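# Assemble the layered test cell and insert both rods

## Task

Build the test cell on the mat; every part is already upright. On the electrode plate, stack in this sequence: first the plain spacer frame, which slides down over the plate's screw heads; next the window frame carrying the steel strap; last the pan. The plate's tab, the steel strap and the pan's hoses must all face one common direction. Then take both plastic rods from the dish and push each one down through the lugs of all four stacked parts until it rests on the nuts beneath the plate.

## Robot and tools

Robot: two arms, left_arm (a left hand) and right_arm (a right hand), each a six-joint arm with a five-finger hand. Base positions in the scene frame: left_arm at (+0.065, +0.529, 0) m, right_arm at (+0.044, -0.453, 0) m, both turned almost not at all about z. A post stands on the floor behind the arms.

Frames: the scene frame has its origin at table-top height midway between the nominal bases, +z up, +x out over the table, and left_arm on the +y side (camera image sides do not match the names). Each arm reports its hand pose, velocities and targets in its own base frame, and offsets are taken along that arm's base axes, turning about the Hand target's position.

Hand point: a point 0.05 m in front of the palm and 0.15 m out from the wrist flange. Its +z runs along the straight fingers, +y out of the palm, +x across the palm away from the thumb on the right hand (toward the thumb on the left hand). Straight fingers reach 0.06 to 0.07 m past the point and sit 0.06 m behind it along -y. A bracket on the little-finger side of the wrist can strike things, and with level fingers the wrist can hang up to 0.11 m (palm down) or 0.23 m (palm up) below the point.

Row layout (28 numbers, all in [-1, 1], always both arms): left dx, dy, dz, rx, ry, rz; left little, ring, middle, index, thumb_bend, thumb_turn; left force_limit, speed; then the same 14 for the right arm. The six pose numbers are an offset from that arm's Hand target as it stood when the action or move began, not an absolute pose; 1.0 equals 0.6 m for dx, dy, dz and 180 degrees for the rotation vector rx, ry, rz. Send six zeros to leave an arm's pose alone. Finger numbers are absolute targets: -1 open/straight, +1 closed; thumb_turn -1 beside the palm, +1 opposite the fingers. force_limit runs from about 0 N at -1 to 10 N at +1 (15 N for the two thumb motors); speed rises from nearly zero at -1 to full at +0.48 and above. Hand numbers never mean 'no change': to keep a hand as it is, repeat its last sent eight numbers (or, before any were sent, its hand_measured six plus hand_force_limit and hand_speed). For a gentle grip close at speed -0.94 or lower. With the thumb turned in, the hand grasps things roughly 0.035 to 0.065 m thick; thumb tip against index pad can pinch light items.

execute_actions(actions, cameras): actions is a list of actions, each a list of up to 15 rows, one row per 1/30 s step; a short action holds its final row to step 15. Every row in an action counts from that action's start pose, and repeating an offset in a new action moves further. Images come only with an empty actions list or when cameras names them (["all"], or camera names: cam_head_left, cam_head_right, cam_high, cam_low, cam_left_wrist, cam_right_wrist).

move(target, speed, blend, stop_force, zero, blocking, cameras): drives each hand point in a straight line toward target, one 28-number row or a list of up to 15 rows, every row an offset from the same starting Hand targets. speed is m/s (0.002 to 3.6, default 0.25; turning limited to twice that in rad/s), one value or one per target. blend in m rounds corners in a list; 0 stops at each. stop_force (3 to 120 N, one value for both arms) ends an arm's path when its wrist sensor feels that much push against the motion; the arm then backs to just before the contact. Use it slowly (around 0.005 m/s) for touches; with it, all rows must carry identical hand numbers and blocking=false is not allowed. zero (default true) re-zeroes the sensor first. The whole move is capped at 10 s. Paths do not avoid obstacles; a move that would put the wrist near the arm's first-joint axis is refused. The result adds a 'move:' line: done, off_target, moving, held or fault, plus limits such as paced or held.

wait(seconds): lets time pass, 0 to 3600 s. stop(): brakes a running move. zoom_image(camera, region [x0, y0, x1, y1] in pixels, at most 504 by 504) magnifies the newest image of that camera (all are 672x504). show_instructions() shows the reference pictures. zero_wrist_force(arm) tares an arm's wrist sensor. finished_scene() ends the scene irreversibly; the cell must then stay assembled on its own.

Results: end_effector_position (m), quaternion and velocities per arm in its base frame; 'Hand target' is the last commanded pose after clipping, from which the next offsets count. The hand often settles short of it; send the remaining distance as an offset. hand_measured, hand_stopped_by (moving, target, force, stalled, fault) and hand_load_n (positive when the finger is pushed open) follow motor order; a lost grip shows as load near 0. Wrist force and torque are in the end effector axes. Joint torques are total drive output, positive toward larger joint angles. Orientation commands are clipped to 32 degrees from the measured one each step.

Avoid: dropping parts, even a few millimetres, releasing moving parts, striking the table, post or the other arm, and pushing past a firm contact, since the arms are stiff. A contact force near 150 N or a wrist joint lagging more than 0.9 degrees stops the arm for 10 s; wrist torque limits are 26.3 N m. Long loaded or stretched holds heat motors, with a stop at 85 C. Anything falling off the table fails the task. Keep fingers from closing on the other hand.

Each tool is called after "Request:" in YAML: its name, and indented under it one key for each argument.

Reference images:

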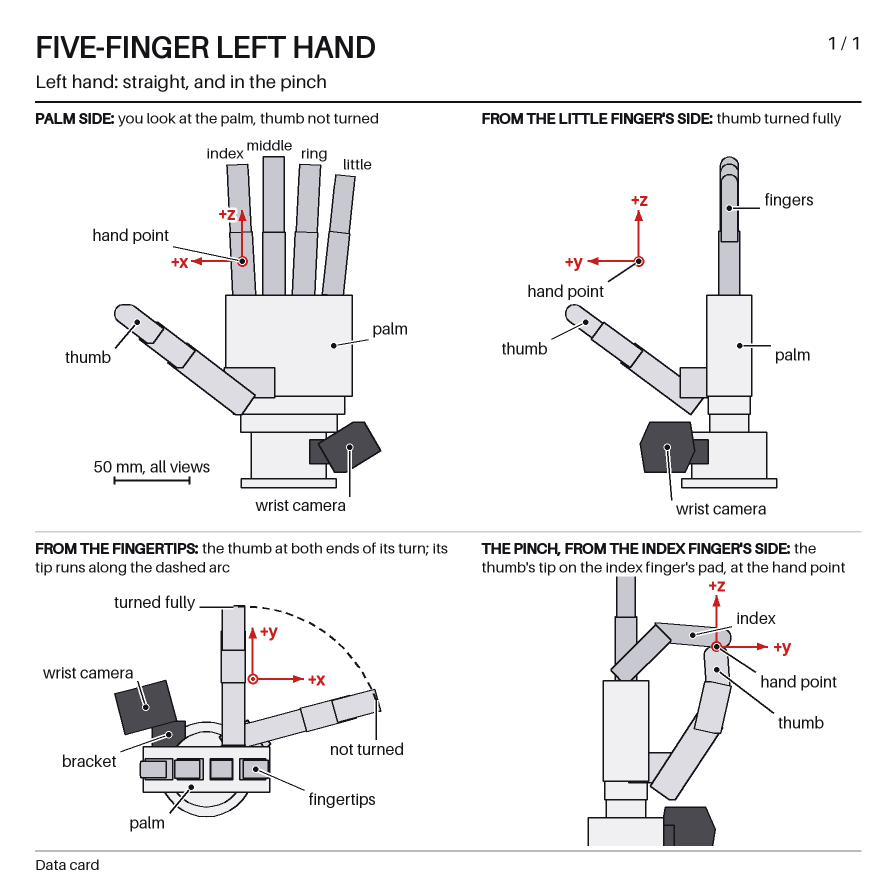

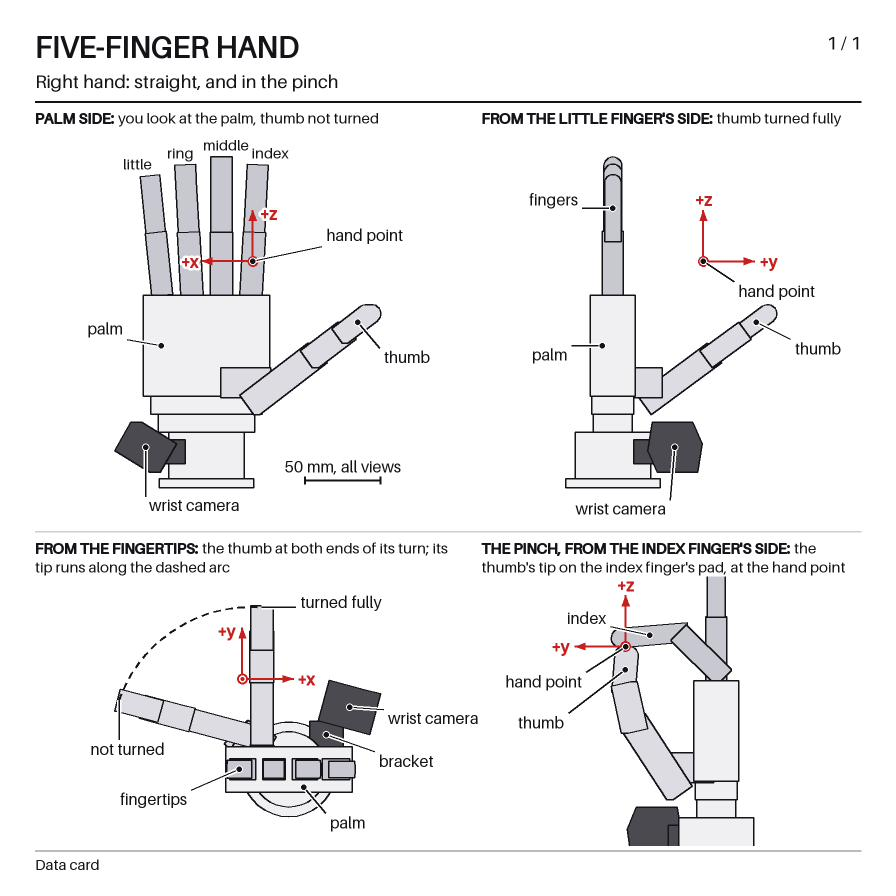

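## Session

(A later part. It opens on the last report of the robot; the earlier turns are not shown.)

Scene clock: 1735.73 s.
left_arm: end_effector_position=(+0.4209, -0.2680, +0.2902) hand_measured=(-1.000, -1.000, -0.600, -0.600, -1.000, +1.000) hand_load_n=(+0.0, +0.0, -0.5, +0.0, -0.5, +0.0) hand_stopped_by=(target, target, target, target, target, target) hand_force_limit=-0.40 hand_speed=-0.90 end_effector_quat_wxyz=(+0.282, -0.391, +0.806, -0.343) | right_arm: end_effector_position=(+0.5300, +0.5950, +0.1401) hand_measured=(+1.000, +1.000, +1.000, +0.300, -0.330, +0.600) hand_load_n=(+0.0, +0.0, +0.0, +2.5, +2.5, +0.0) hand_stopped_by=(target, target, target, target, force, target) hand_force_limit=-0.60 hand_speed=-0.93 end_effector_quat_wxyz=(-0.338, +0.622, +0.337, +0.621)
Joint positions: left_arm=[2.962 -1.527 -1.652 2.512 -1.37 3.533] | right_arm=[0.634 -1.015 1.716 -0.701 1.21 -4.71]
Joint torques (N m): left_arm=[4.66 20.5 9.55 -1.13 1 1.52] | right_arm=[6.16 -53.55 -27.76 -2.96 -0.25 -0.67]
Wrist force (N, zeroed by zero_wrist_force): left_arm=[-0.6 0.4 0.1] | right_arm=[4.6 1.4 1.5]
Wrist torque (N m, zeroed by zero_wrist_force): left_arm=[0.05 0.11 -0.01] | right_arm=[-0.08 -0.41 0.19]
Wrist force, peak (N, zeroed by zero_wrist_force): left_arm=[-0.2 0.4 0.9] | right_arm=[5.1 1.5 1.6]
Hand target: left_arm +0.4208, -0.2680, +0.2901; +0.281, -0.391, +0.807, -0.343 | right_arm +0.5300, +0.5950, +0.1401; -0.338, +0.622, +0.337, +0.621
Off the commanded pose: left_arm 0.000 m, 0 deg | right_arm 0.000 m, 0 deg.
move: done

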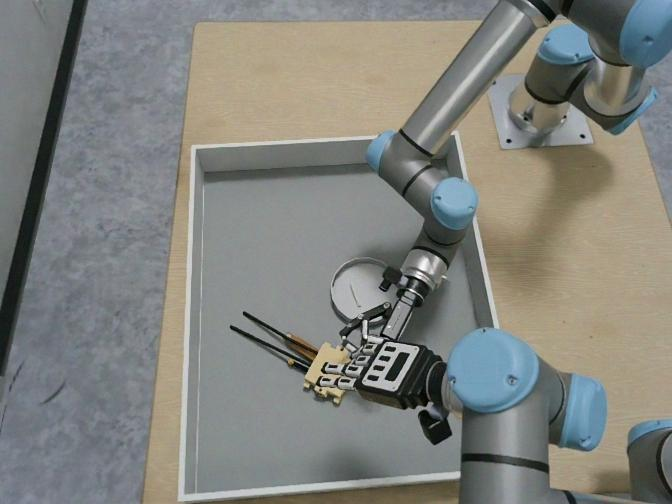

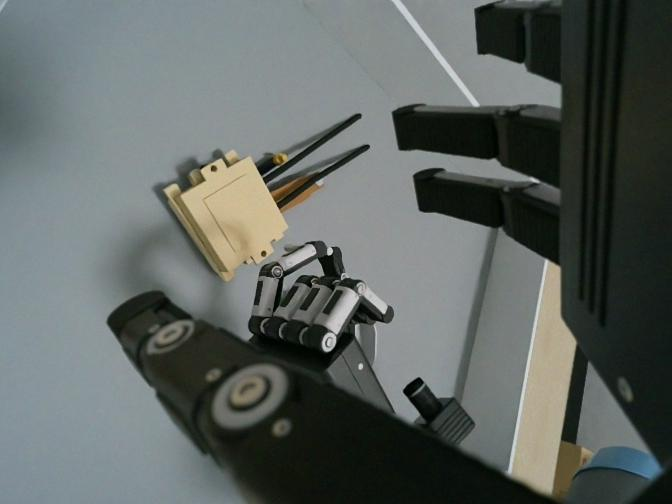

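Request:
move:
  target: [0,0,0,0,0,0,-1,-1,-0.6,-0.6,-1,1,-0.4,-0.9, 0.00198,-0.01432,-0.05,-0.02749,0.01122,0,1,1,1,0.3,-0.28,0.6,-0.6,-0.93]
  speed: 0.05
  cameras: ["cam_high","cam_left_wrist","cam_right_wrist"]

Request:
zoom_image:
  camera: "cam_left_wrist"
  region: [220, 210, 320, 290]

Request:
zoom_image:
  camera: "cam_right_wrist"
  region: [300, 180, 480, 360]

Request:
zoom_image:
  camera: "cam_high"
  region: [325, 310, 375, 360]

Scene clock: 1741.63 s.
left_arm: end_effector_position=(+0.4208, -0.2680, +0.2901) hand_measured=(-1.000, -1.000, -0.600, -0.600, -1.000, +1.000) hand_load_n=(+0.0, +0.0, +0.0, +0.0, +0.0, +0.0) hand_stopped_by=(target, target, target, target, target, target) hand_force_limit=-0.40 hand_speed=-0.90 end_effector_quat_wxyz=(+0.281, -0.391, +0.807, -0.343) | right_arm: end_effector_position=(+0.5313, +0.5864, +0.1100) hand_measured=(+1.000, +1.000, +1.000, +0.300, -0.330, +0.600) hand_load_n=(+0.0, +0.0, +0.0, +2.5, +2.5, +0.0) hand_stopped_by=(target, target, target, target, force, target) hand_force_limit=-0.60 hand_speed=-0.93 end_effector_quat_wxyz=(-0.317, +0.647, +0.357, +0.595) end_effector_velocity=(+0.000, +0.001, +0.002) end_effector_angular_velocity=(+0.006, -0.001, +0.001)
Joint positions: left_arm=[2.962 -1.527 -1.652 2.512 -1.37 3.533] | right_arm=[0.623 -0.988 1.697 -0.612 1.202 -4.763]
Joint velocities: left_arm=[within noise] | right_arm=[0.001 -0.001 0 -0.005 -0.001 0.005]
Joint torques (N m): left_arm=[-1.92 12.58 9.19 -1.29 1.4 1.99] | right_arm=[3.33 -53.31 -11.09 -2.99 -0.16 1.97]
Wrist force (N, zeroed by zero_wrist_force): left_arm=[-0.4 0.6 0.3] | right_arm=[5.1 1.2 1.2]
Wrist torque (N m, zeroed by zero_wrist_force): left_arm=[0.06 0.09 -0.02] | right_arm=[-0.11 -0.55 0.20]
Wrist force, peak (N, zeroed by zero_wrist_force): left_arm=[-0.3 0.6 0.4] | right_arm=[5.4 1.2 1.5]
Hand target: left_arm +0.4208, -0.2680, +0.2901; +0.281, -0.391, +0.807, -0.343 | right_arm +0.5312, +0.5864, +0.1101; -0.317, +0.646, +0.357, +0.595
Off the commanded pose: left_arm 0.000 m, 0 deg | right_arm 0.000 m, 0 deg.
move: done

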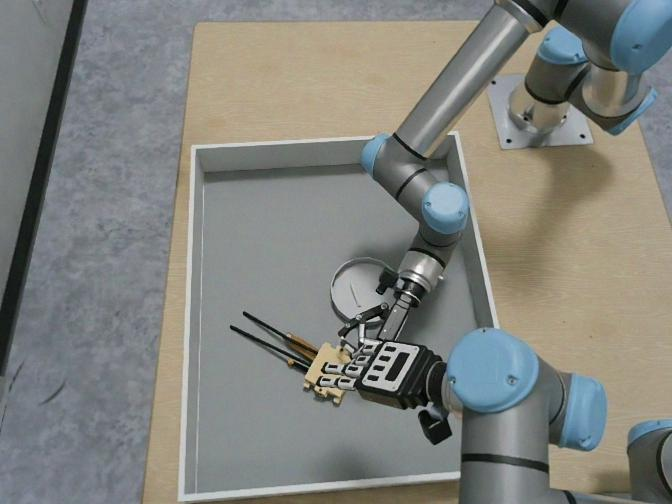

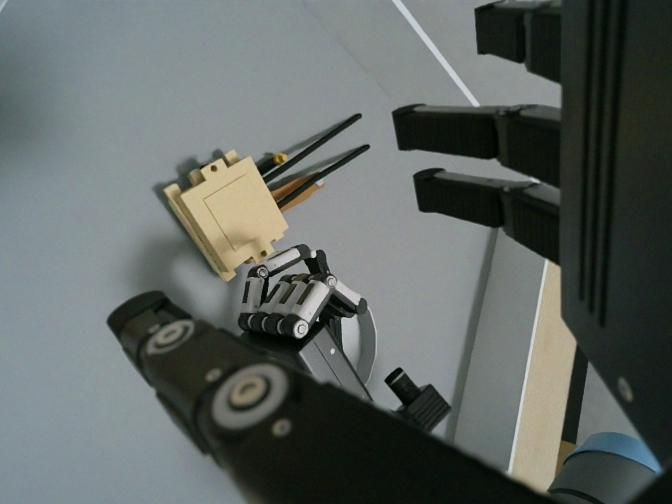

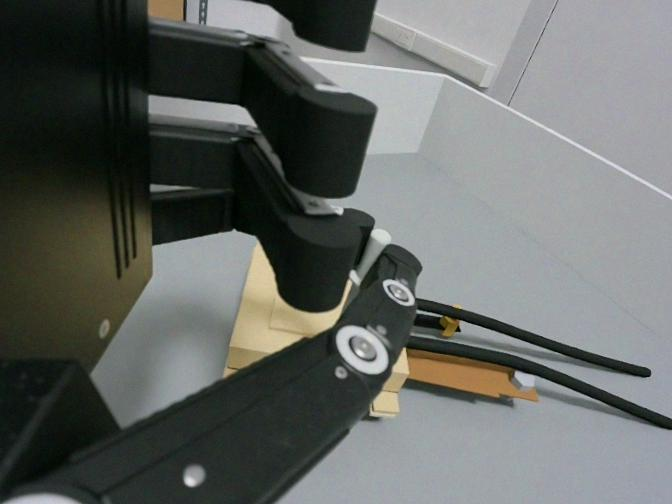

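Scaled by 5.040.

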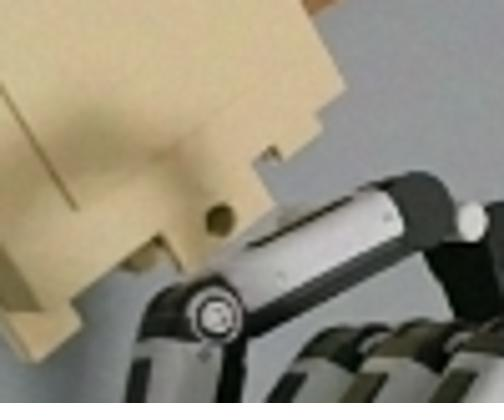

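Scaled by 2.800.

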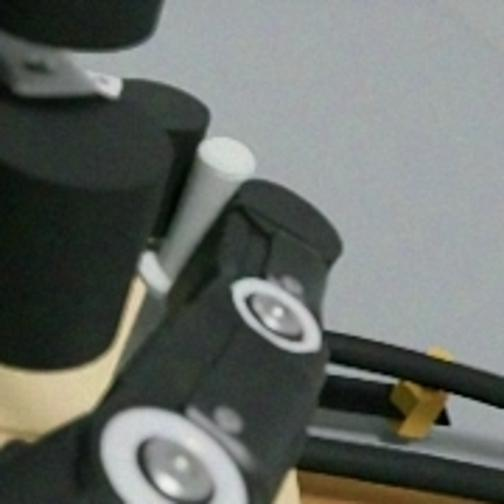

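Scaled by 10.080.

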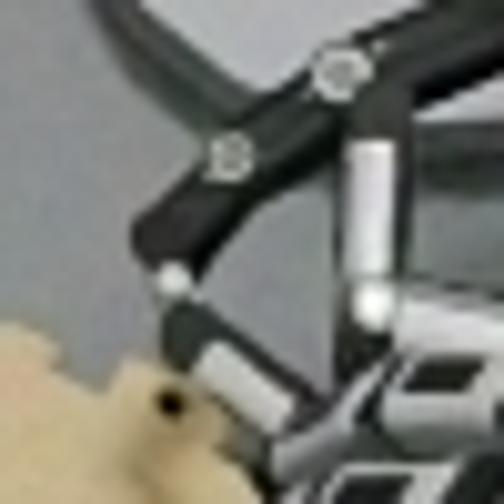

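Request:
zoom_image:
  camera: "cam_left_wrist"
  region: [250, 235, 320, 285]

Request:
zoom_image:
  camera: "cam_high"
  region: [333, 330, 358, 355]

Scaled by 7.200.

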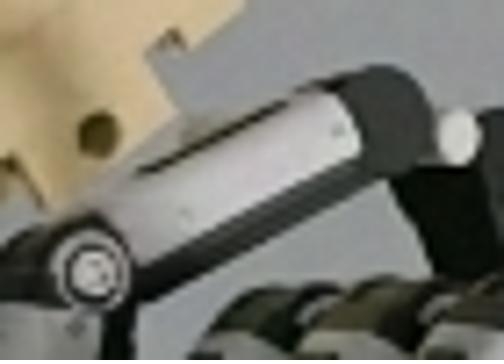

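Scaled by 20.160.

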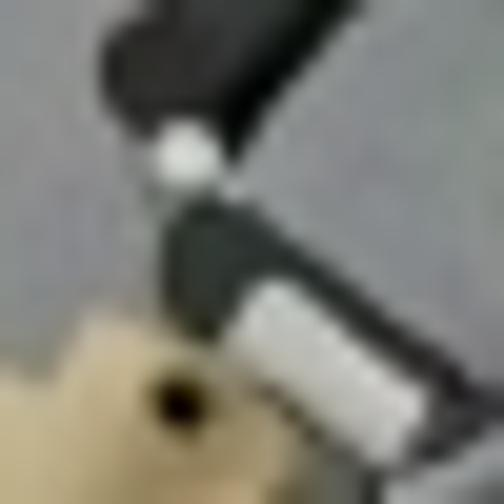

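Request:
move:
  target: [0.1787,0.0067,-0.1033,0,0,-0.311,-1,-1,-0.6,-0.6,-1,1,-0.4,-0.9, -0.00252,0.00817,0,0,0,0,1,1,1,0.3,-0.28,0.6,-0.6,-0.93]
  speed: 0.15
  cameras: ["cam_high","cam_left_wrist"]

Scene clock: 1753.17 s.
left_arm: end_effector_position=(+0.5280, -0.2640, +0.2281) hand_measured=(-1.000, -1.000, -0.600, -0.600, -1.000, +1.000) hand_load_n=(+0.0, +0.0, +0.0, -0.5, +0.0, +0.0) hand_stopped_by=(target, target, target, target, target, target) hand_force_limit=-0.40 hand_speed=-0.90 end_effector_quat_wxyz=(+0.088, +0.033, +0.895, -0.435) | right_arm: end_effector_position=(+0.5296, +0.5913, +0.1101) hand_measured=(+1.000, +1.000, +1.000, +0.300, -0.330, +0.600) hand_load_n=(+0.0, +0.0, +0.0, +2.5, +3.0, +0.0) hand_stopped_by=(target, target, target, target, force, target) hand_force_limit=-0.60 hand_speed=-0.93 end_effector_quat_wxyz=(-0.317, +0.646, +0.357, +0.595)
Joint positions: left_arm=[3.198 -2.131 -1.209 1.905 -0.658 4.776] | right_arm=[0.633 -0.983 1.688 -0.608 1.211 -4.762]
Joint torques (N m): left_arm=[-3.98 37.21 13.58 -2.77 -0.34 2.23] | right_arm=[4.56 -32.88 -24.59 -0.01 0.41 1.98]
Wrist force (N, zeroed by zero_wrist_force): left_arm=[-0.1 0.2 0.1] | right_arm=[4.8 1.6 1.1]
Wrist torque (N m, zeroed by zero_wrist_force): left_arm=[0.02 0.04 0.05] | right_arm=[-0.05 -0.49 0.15]
Wrist force, peak (N, zeroed by zero_wrist_force): left_arm=[-0.5 0.6 0.4] | right_arm=[5.5 1.5 1.5]
Hand target: left_arm +0.5280, -0.2640, +0.2281; +0.088, +0.034, +0.896, -0.435 | right_arm +0.5296, +0.5913, +0.1101; -0.317, +0.646, +0.357, +0.595
Off the commanded pose: left_arm 0.000 m, 0 deg | right_arm 0.000 m, 0 deg.
move: done

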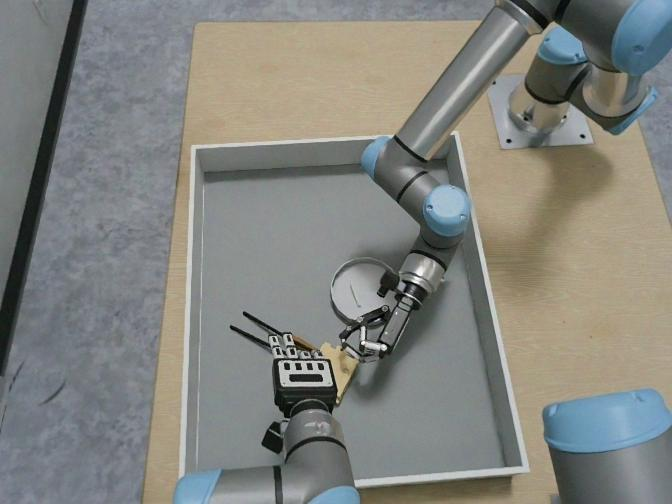

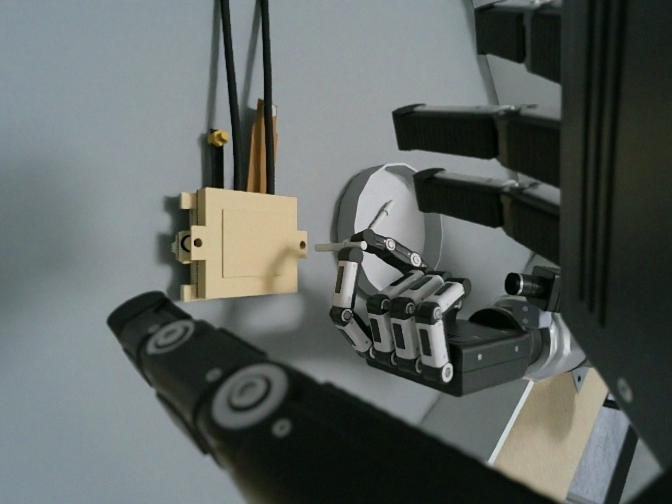

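Request:
zoom_image:
  camera: "cam_left_wrist"
  region: [290, 215, 390, 275]

Request:
zoom_image:
  camera: "cam_high"
  region: [325, 310, 375, 360]

Scaled by 5.040.

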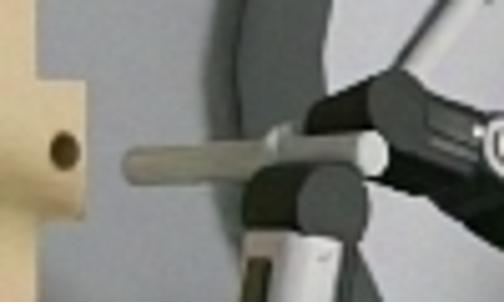

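Scaled by 10.080.

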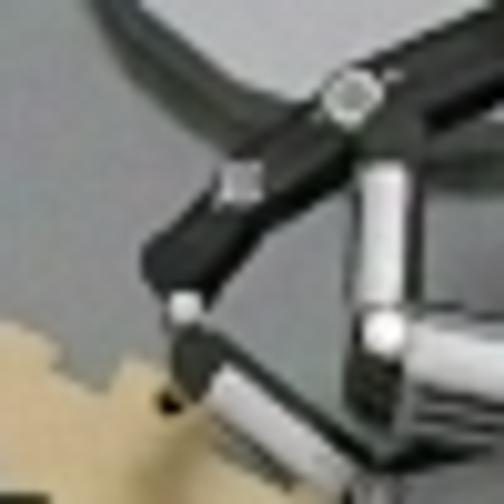

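Request:
move:
  target: [0,0,0,0,0,0,-1,-1,-0.6,-0.6,-1,1,-0.4,-0.9, 0,0,-0.02333,0,0,0,1,1,1,0.3,-0.28,0.6,-0.6,-0.93]
  speed: 0.03
  stop_force: 4
  cameras: ["cam_high","cam_left_wrist","cam_right_wrist"]

Request:
zoom_image:
  camera: "cam_left_wrist"
  region: [290, 215, 390, 275]

Request:
zoom_image:
  camera: "cam_high"
  region: [325, 310, 375, 360]

Scene clock: 1758.07 s.
left_arm: end_effector_position=(+0.5280, -0.2640, +0.2281) hand_measured=(-1.000, -1.000, -0.600, -0.600, -1.000, +1.000) hand_load_n=(+0.0, +0.0, +0.0, +0.0, +0.0, +0.0) hand_stopped_by=(target, target, target, target, target, target) hand_force_limit=-0.40 hand_speed=-0.90 end_effector_quat_wxyz=(+0.088, +0.034, +0.896, -0.435) | right_arm: end_effector_position=(+0.5296, +0.5913, +0.0961) hand_measured=(+1.000, +1.000, +1.000, +0.300, -0.330, +0.600) hand_load_n=(+0.0, +0.0, +0.0, +2.5, +3.0, +0.0) hand_stopped_by=(target, target, target, target, force, target) hand_force_limit=-0.60 hand_speed=-0.93 end_effector_quat_wxyz=(-0.317, +0.646, +0.357, +0.595)
Joint positions: left_arm=[3.198 -2.131 -1.209 1.905 -0.658 4.777] | right_arm=[0.633 -0.961 1.696 -0.638 1.211 -4.762]
Joint torques (N m): left_arm=[-5.78 37.51 21.34 -1.64 -0.39 -0.03] | right_arm=[-4.76 -54.56 -27.39 0.29 -0.92 0.31]
Wrist force (N, zeroed by zero_wrist_force): left_arm=[-0.1 0.2 0.1] | right_arm=[5.0 1.4 1.6]
Wrist torque (N m, zeroed by zero_wrist_force): left_arm=[0.02 0.03 0.01] | right_arm=[-0.09 -0.52 0.14]
Wrist force, peak (N, zeroed by zero_wrist_force): left_arm=[-0.3 0.5 -0.1] | right_arm=[5.2 1.5 1.6]
Hand target: left_arm +0.5280, -0.2640, +0.2281; +0.088, +0.034, +0.896, -0.435 | right_arm +0.5296, +0.5913, +0.0961; -0.317, +0.646, +0.357, +0.595
Off the commanded pose: left_arm 0.000 m, 0 deg | right_arm 0.000 m, 0 deg.
move: done

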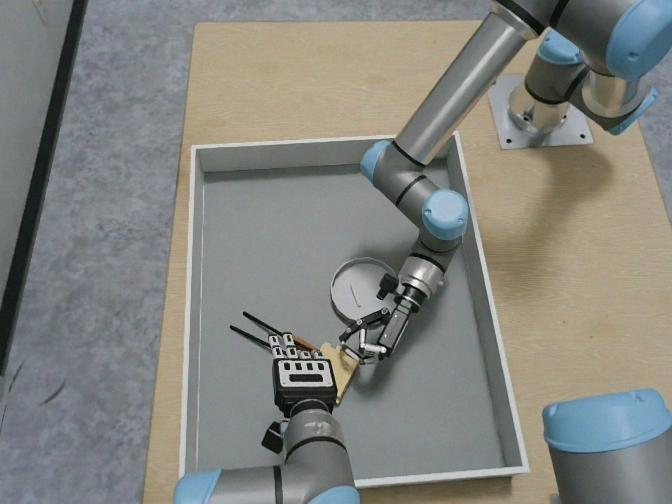

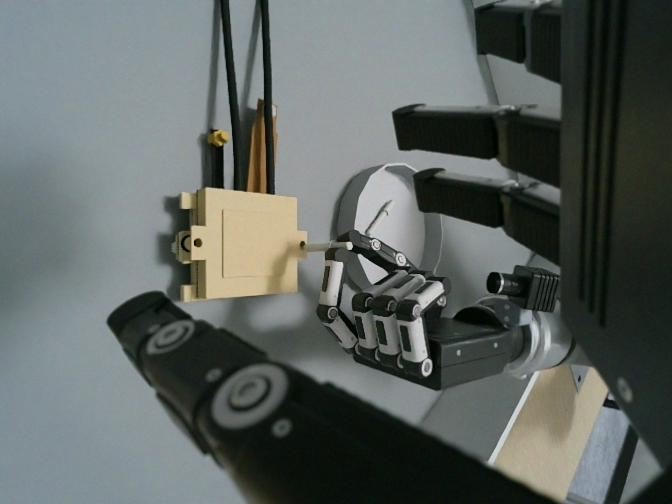

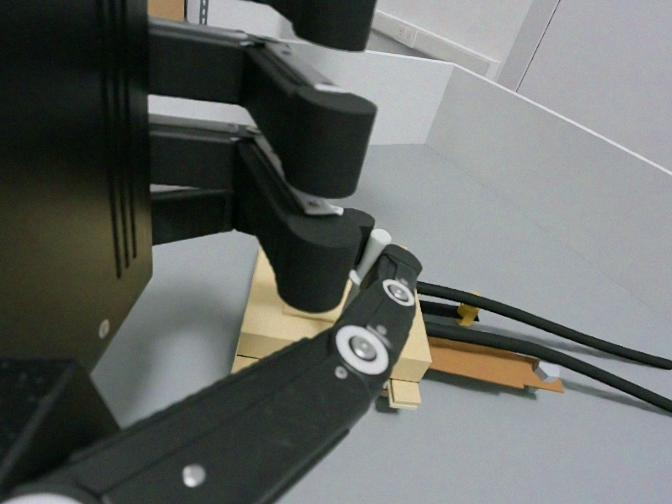

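Scaled by 5.040.

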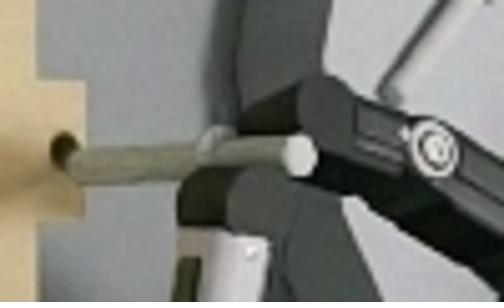

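Scaled by 10.080.

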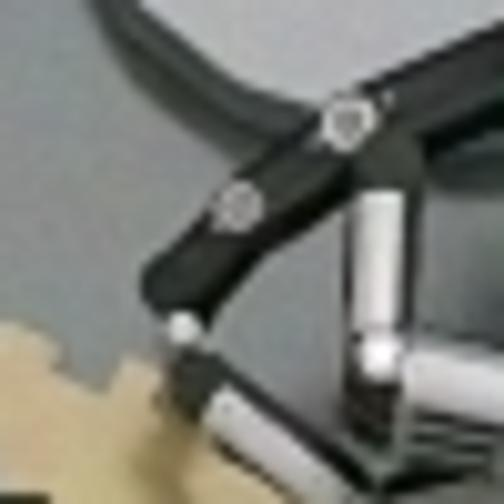

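Request:
move:
  target: [0,0,0,0,0,0,-1,-1,-0.6,-0.6,-1,1,-0.4,-0.9, 0,0,-0.015,0,0,0,1,1,1,0.3,-0.28,0.6,-0.6,-0.93]
  speed: 0.005
  stop_force: 3
  cameras: ["cam_high","cam_left_wrist","cam_right_wrist"]

Request:
zoom_image:
  camera: "cam_left_wrist"
  region: [280, 220, 350, 270]

Request:
zoom_image:
  camera: "cam_high"
  region: [325, 310, 375, 360]

Scene clock: 1763.73 s.
left_arm: end_effector_position=(+0.5280, -0.2640, +0.2281) hand_measured=(-1.000, -1.000, -0.600, -0.600, -1.000, +1.000) hand_load_n=(+0.0, +0.0, -0.5, +0.0, +0.0, +0.0) hand_stopped_by=(target, target, target, target, target, target) hand_force_limit=-0.40 hand_speed=-0.90 end_effector_quat_wxyz=(+0.088, +0.034, +0.896, -0.435) | right_arm: end_effector_position=(+0.5296, +0.5913, +0.0887) hand_measured=(+1.000, +1.000, +1.000, +0.300, -0.330, +0.600) hand_load_n=(+0.0, +0.0, +0.0, +2.5, +2.5, -1.0) hand_stopped_by=(target, target, target, target, force, target) hand_force_limit=-0.60 hand_speed=-0.93 end_effector_quat_wxyz=(-0.317, +0.646, +0.357, +0.595)
Joint positions: left_arm=[3.198 -2.131 -1.209 1.905 -0.658 4.777] | right_arm=[0.633 -0.949 1.699 -0.653 1.211 -4.762]
Joint torques (N m): left_arm=[-6.08 48.88 8.3 -1.58 -0.21 -1.35] | right_arm=[-2.93 -54.29 -26.72 0.38 -0.61 -0.81]
Wrist force (N, zeroed by zero_wrist_force): left_arm=[0.0 0.2 0.2] | right_arm=[6.1 1.8 1.2]
Wrist torque (N m, zeroed by zero_wrist_force): left_arm=[0.01 0.04 0.02] | right_arm=[-0.04 -0.57 0.13]
Wrist force, peak (N, zeroed by zero_wrist_force): left_arm=[-0.4 0.5 0.1] | right_arm=[8.7 1.2 1.4]
Hand target: left_arm +0.5280, -0.2640, +0.2281; +0.088, +0.034, +0.896, -0.435 | right_arm +0.5297, +0.5913, +0.0887; -0.317, +0.646, +0.357, +0.595 (not the last commanded pose)
Off the commanded pose: left_arm 0.000 m, 0 deg | right_arm 0.002 m, 0 deg.
move: contact (right_arm)

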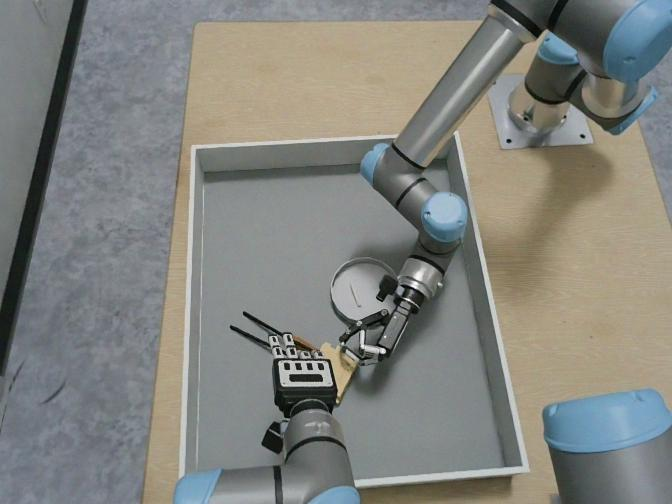

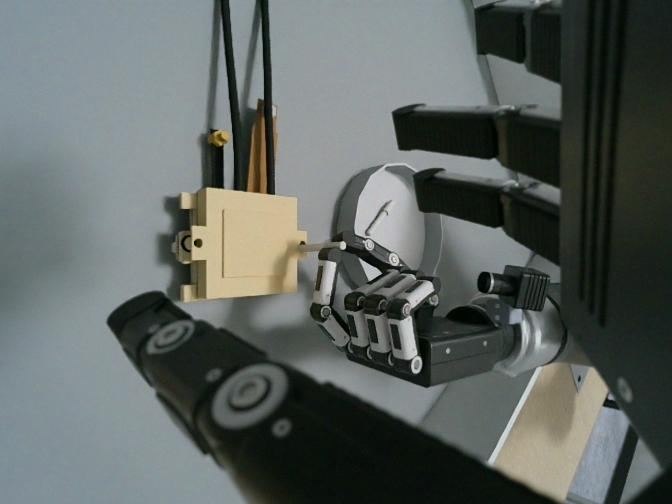

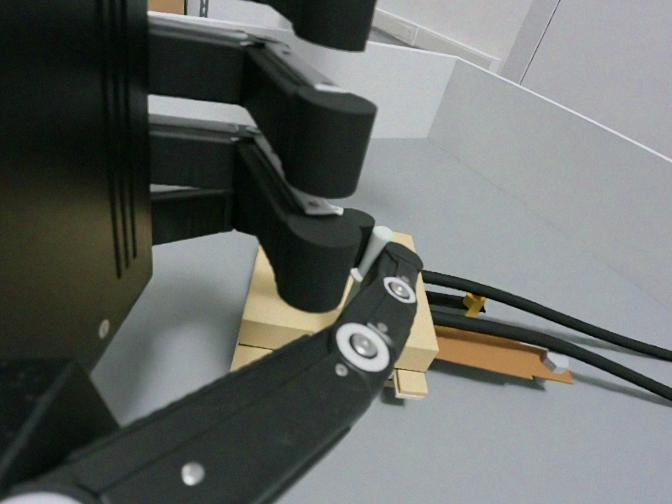

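Scaled by 7.200.

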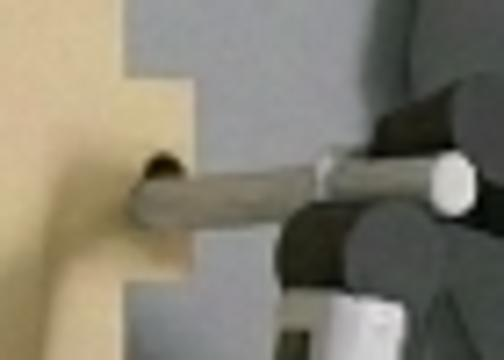

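Scaled by 10.080.

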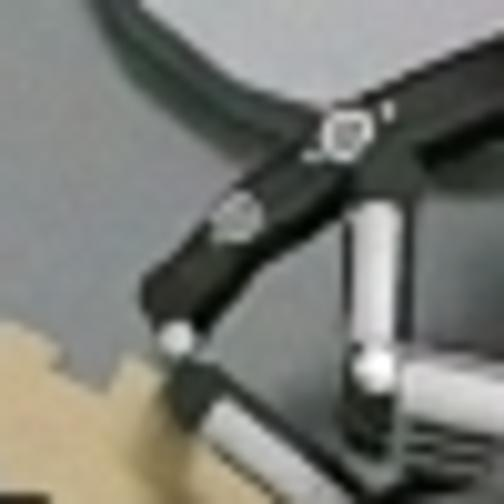

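Request:
move:
  target:
    - [0,0,0,0,0,0,-1,-1,-0.6,-0.6,-1,1,-0.4,-0.9, 0,0,0.005,0,0,0,1,1,1,0.3,-0.28,0.6,-0.6,-0.93]
    - [0,0,0,0,0,0,-1,-1,-0.6,-0.6,-1,1,-0.4,-0.9, 0.00118,-0.00217,0.005,-0.01537,-0.00327,0,1,1,1,0.3,-0.28,0.6,-0.6,-0.93]
  speed: 0.02
  cameras: ["cam_high","cam_left_wrist","cam_right_wrist"]

Request:
zoom_image:
  camera: "cam_left_wrist"
  region: [280, 220, 350, 270]

Request:
zoom_image:
  camera: "cam_high"
  region: [325, 310, 375, 360]

Scene clock: 1768.53 s.
left_arm: end_effector_position=(+0.5280, -0.2640, +0.2281) hand_measured=(-1.000, -1.000, -0.600, -0.600, -1.000, +1.000) hand_load_n=(-0.5, +0.0, +0.0, +0.0, +0.0, +0.0) hand_stopped_by=(target, target, target, target, target, target) hand_force_limit=-0.40 hand_speed=-0.90 end_effector_quat_wxyz=(+0.088, +0.034, +0.896, -0.435) | right_arm: end_effector_position=(+0.5304, +0.5900, +0.0917) hand_measured=(+1.000, +1.000, +1.000, +0.300, -0.330, +0.600) hand_load_n=(+0.0, +0.0, +0.0, +3.0, +2.5, -0.5) hand_stopped_by=(target, target, target, target, force, target) hand_force_limit=-0.60 hand_speed=-0.93 end_effector_quat_wxyz=(-0.299, +0.651, +0.373, +0.590)
Joint positions: left_arm=[3.198 -2.131 -1.209 1.905 -0.658 4.777] | right_arm=[0.635 -0.955 1.679 -0.59 1.218 -4.81]
Joint torques (N m): left_arm=[-6.63 47.6 7.46 -1.62 -0.28 -1.51] | right_arm=[7.66 -55.07 -17.37 -3.15 0.34 1.97]
Wrist force (N, zeroed by zero_wrist_force): left_arm=[-0.2 0.1 0.0] | right_arm=[4.5 1.3 1.2]
Wrist torque (N m, zeroed by zero_wrist_force): left_arm=[0.01 0.04 0.00] | right_arm=[-0.09 -0.45 0.20]
Wrist force, peak (N, zeroed by zero_wrist_force): left_arm=[-0.4 0.4 0.2] | right_arm=[7.5 1.4 1.3]
Hand target: left_arm +0.5280, -0.2640, +0.2281; +0.088, +0.034, +0.896, -0.435 | right_arm +0.5304, +0.5900, +0.0917; -0.299, +0.651, +0.373, +0.590
Off the commanded pose: left_arm 0.000 m, 0 deg | right_arm 0.000 m, 0 deg.
move: done

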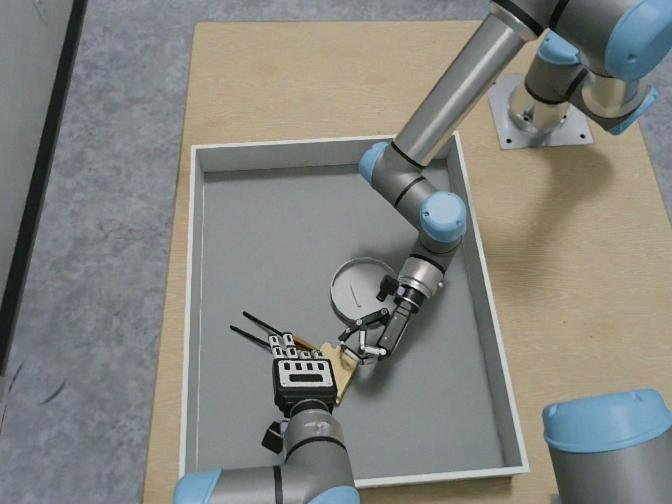

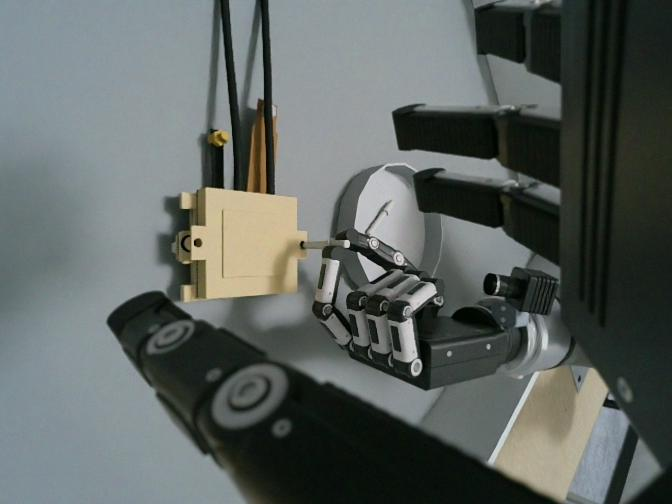

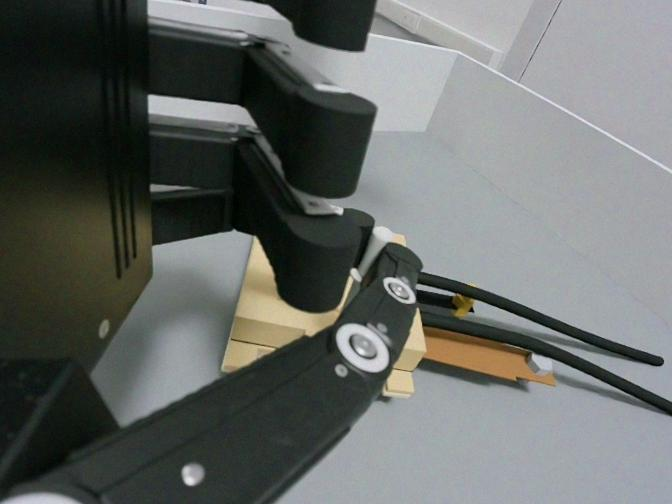

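Scaled by 7.200.

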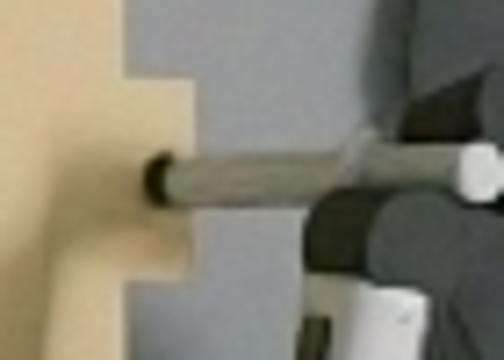

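Scaled by 10.080.

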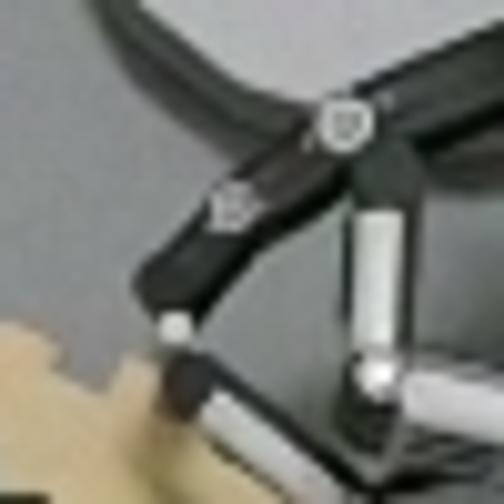

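Request:
move:
  target: [0,0,0,0,0,0,-1,-1,-0.6,-0.6,-1,1,-0.4,-0.9, -0.0004,-0.0006,-0.0133,0,0,0,1,1,1,0.3,-0.28,0.6,-0.6,-0.93]
  speed: 0.005
  stop_force: 3
  cameras: ["cam_high","cam_left_wrist","cam_right_wrist"]

Request:
zoom_image:
  camera: "cam_left_wrist"
  region: [280, 220, 350, 270]

Scene clock: 1771.73 s.
left_arm: end_effector_position=(+0.5280, -0.2640, +0.2281) hand_measured=(-1.000, -1.000, -0.600, -0.600, -1.000, +1.000) hand_load_n=(+0.0, +0.0, +0.0, +0.0, +0.0, +0.0) hand_stopped_by=(target, target, target, target, target, target) hand_force_limit=-0.40 hand_speed=-0.90 end_effector_quat_wxyz=(+0.088, +0.034, +0.896, -0.435) | right_arm: end_effector_position=(+0.5301, +0.5896, +0.0836) hand_measured=(+1.000, +1.000, +1.000, +0.300, -0.330, +0.600) hand_load_n=(+0.0, +0.0, +0.0, +3.0, +2.5, -0.5) hand_stopped_by=(target, target, target, target, force, target) hand_force_limit=-0.60 hand_speed=-0.93 end_effector_quat_wxyz=(-0.299, +0.651, +0.373, +0.590)
Joint positions: left_arm=[3.198 -2.131 -1.209 1.905 -0.658 4.777] | right_arm=[0.634 -0.943 1.685 -0.608 1.218 -4.81]
Joint torques (N m): left_arm=[-5.76 47.77 7.81 -1.61 -0.36 -1.44] | right_arm=[-7.39 -49.08 -11.93 0.58 -1.36 -2.27]
Wrist force (N, zeroed by zero_wrist_force): left_arm=[-0.3 0.2 0.0] | right_arm=[5.0 1.5 1.4]
Wrist torque (N m, zeroed by zero_wrist_force): left_arm=[0.03 0.06 0.00] | right_arm=[-0.08 -0.51 0.19]
Wrist force, peak (N, zeroed by zero_wrist_force): left_arm=[-0.2 0.5 0.1] | right_arm=[5.1 1.5 1.8]
Hand target: left_arm +0.5280, -0.2640, +0.2281; +0.088, +0.034, +0.896, -0.435 | right_arm +0.5301, +0.5896, +0.0837; -0.299, +0.651, +0.373, +0.590
Off the commanded pose: left_arm 0.000 m, 0 deg | right_arm 0.000 m, 0 deg.
move: done

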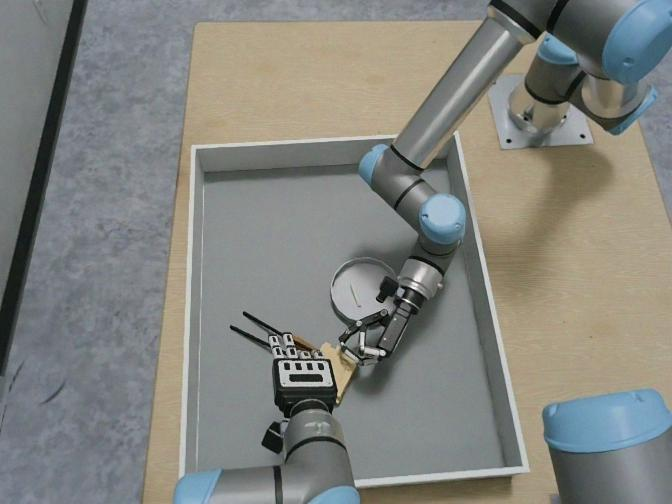

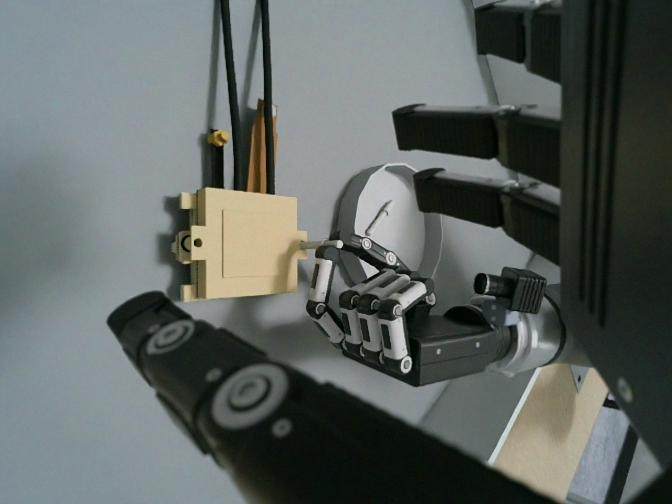

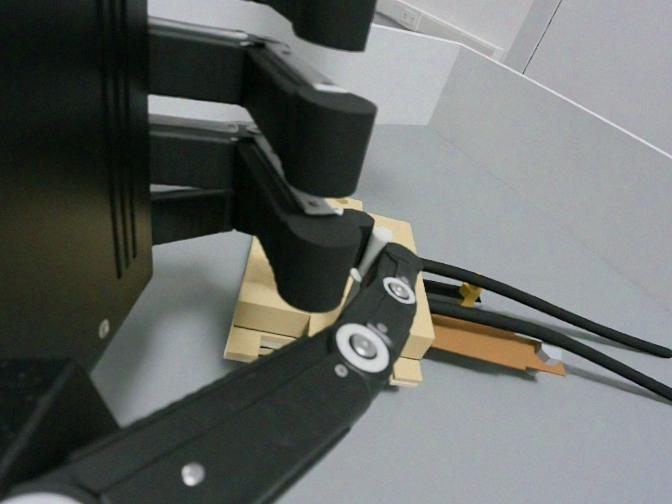

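Scaled by 7.200.

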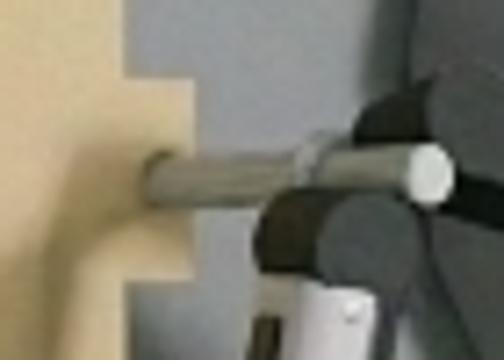

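Request:
move:
  target: [0,0,0,0,0,0,-1,-1,-0.6,-0.6,-1,1,-0.4,-0.9, 0,0,-0.03,0,0,0,1,1,1,0.3,-0.28,0.6,-0.6,-0.93]
  speed: 0.006
  stop_force: 3
  cameras: ["cam_high","cam_left_wrist","cam_right_wrist"]

Request:
zoom_image:
  camera: "cam_left_wrist"
  region: [280, 220, 350, 270]

Scene clock: 1776.47 s.
left_arm: end_effector_position=(+0.5280, -0.2640, +0.2281) hand_measured=(-1.000, -1.000, -0.600, -0.600, -1.000, +1.000) hand_load_n=(+0.0, +0.0, +0.0, +0.0, +0.0, +0.0) hand_stopped_by=(target, target, target, target, target, target) hand_force_limit=-0.40 hand_speed=-0.90 end_effector_quat_wxyz=(+0.088, +0.034, +0.896, -0.435) | right_arm: end_effector_position=(+0.5301, +0.5896, +0.0656) hand_measured=(+1.000, +1.000, +1.000, +0.300, -0.330, +0.600) hand_load_n=(+0.0, +0.0, +0.0, +3.0, +2.5, -1.0) hand_stopped_by=(target, target, target, target, force, target) hand_force_limit=-0.60 hand_speed=-0.93 end_effector_quat_wxyz=(-0.299, +0.651, +0.373, +0.590)
Joint positions: left_arm=[3.198 -2.131 -1.209 1.905 -0.658 4.777] | right_arm=[0.634 -0.913 1.692 -0.645 1.218 -4.81]
Joint torques (N m): left_arm=[-6.48 48.14 7.41 -1.75 -0.21 -1.23] | right_arm=[-4.62 -52.73 -10.34 0.76 -0.8 -2.01]
Wrist force (N, zeroed by zero_wrist_force): left_arm=[-0.1 0.5 0.3] | right_arm=[5.1 1.3 1.6]
Wrist torque (N m, zeroed by zero_wrist_force): left_arm=[0.04 0.04 0.01] | right_arm=[-0.12 -0.50 0.17]
Wrist force, peak (N, zeroed by zero_wrist_force): left_arm=[-0.2 0.4 0.3] | right_arm=[7.9 1.4 1.6]
Hand target: left_arm +0.5280, -0.2640, +0.2281; +0.088, +0.034, +0.896, -0.435 | right_arm +0.5301, +0.5896, +0.0657; -0.299, +0.651, +0.373, +0.590
Off the commanded pose: left_arm 0.000 m, 0 deg | right_arm 0.000 m, 0 deg.
move: done

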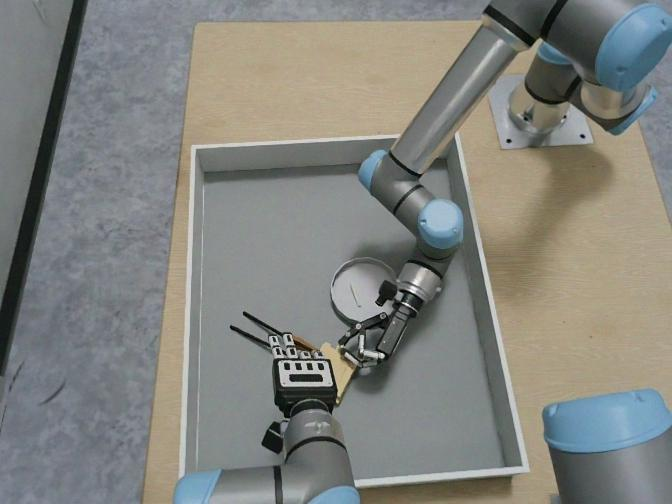

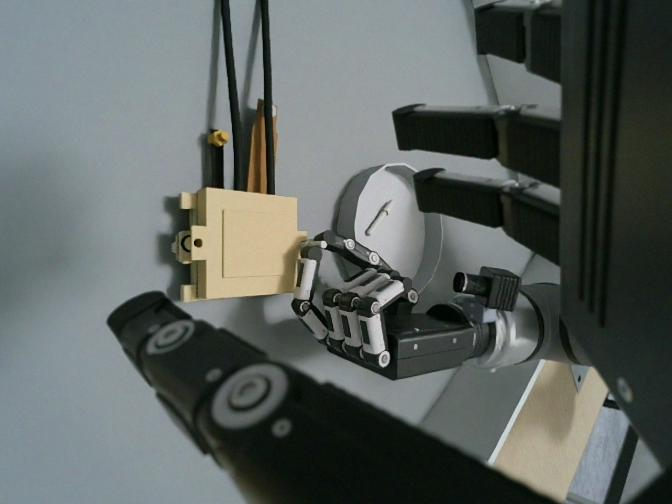

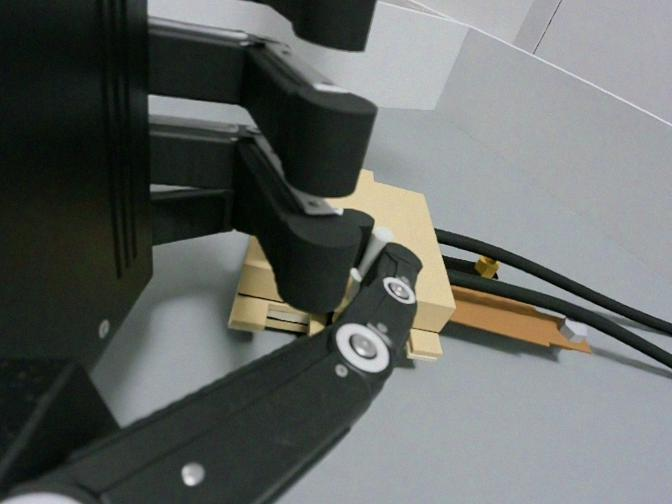

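Scaled by 7.200.

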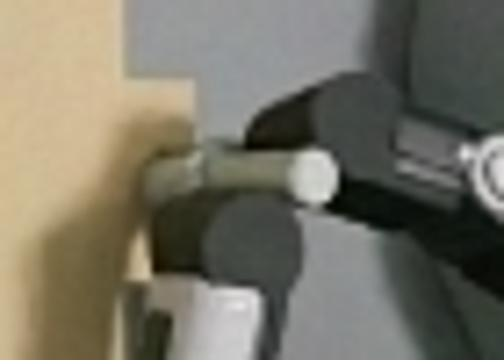

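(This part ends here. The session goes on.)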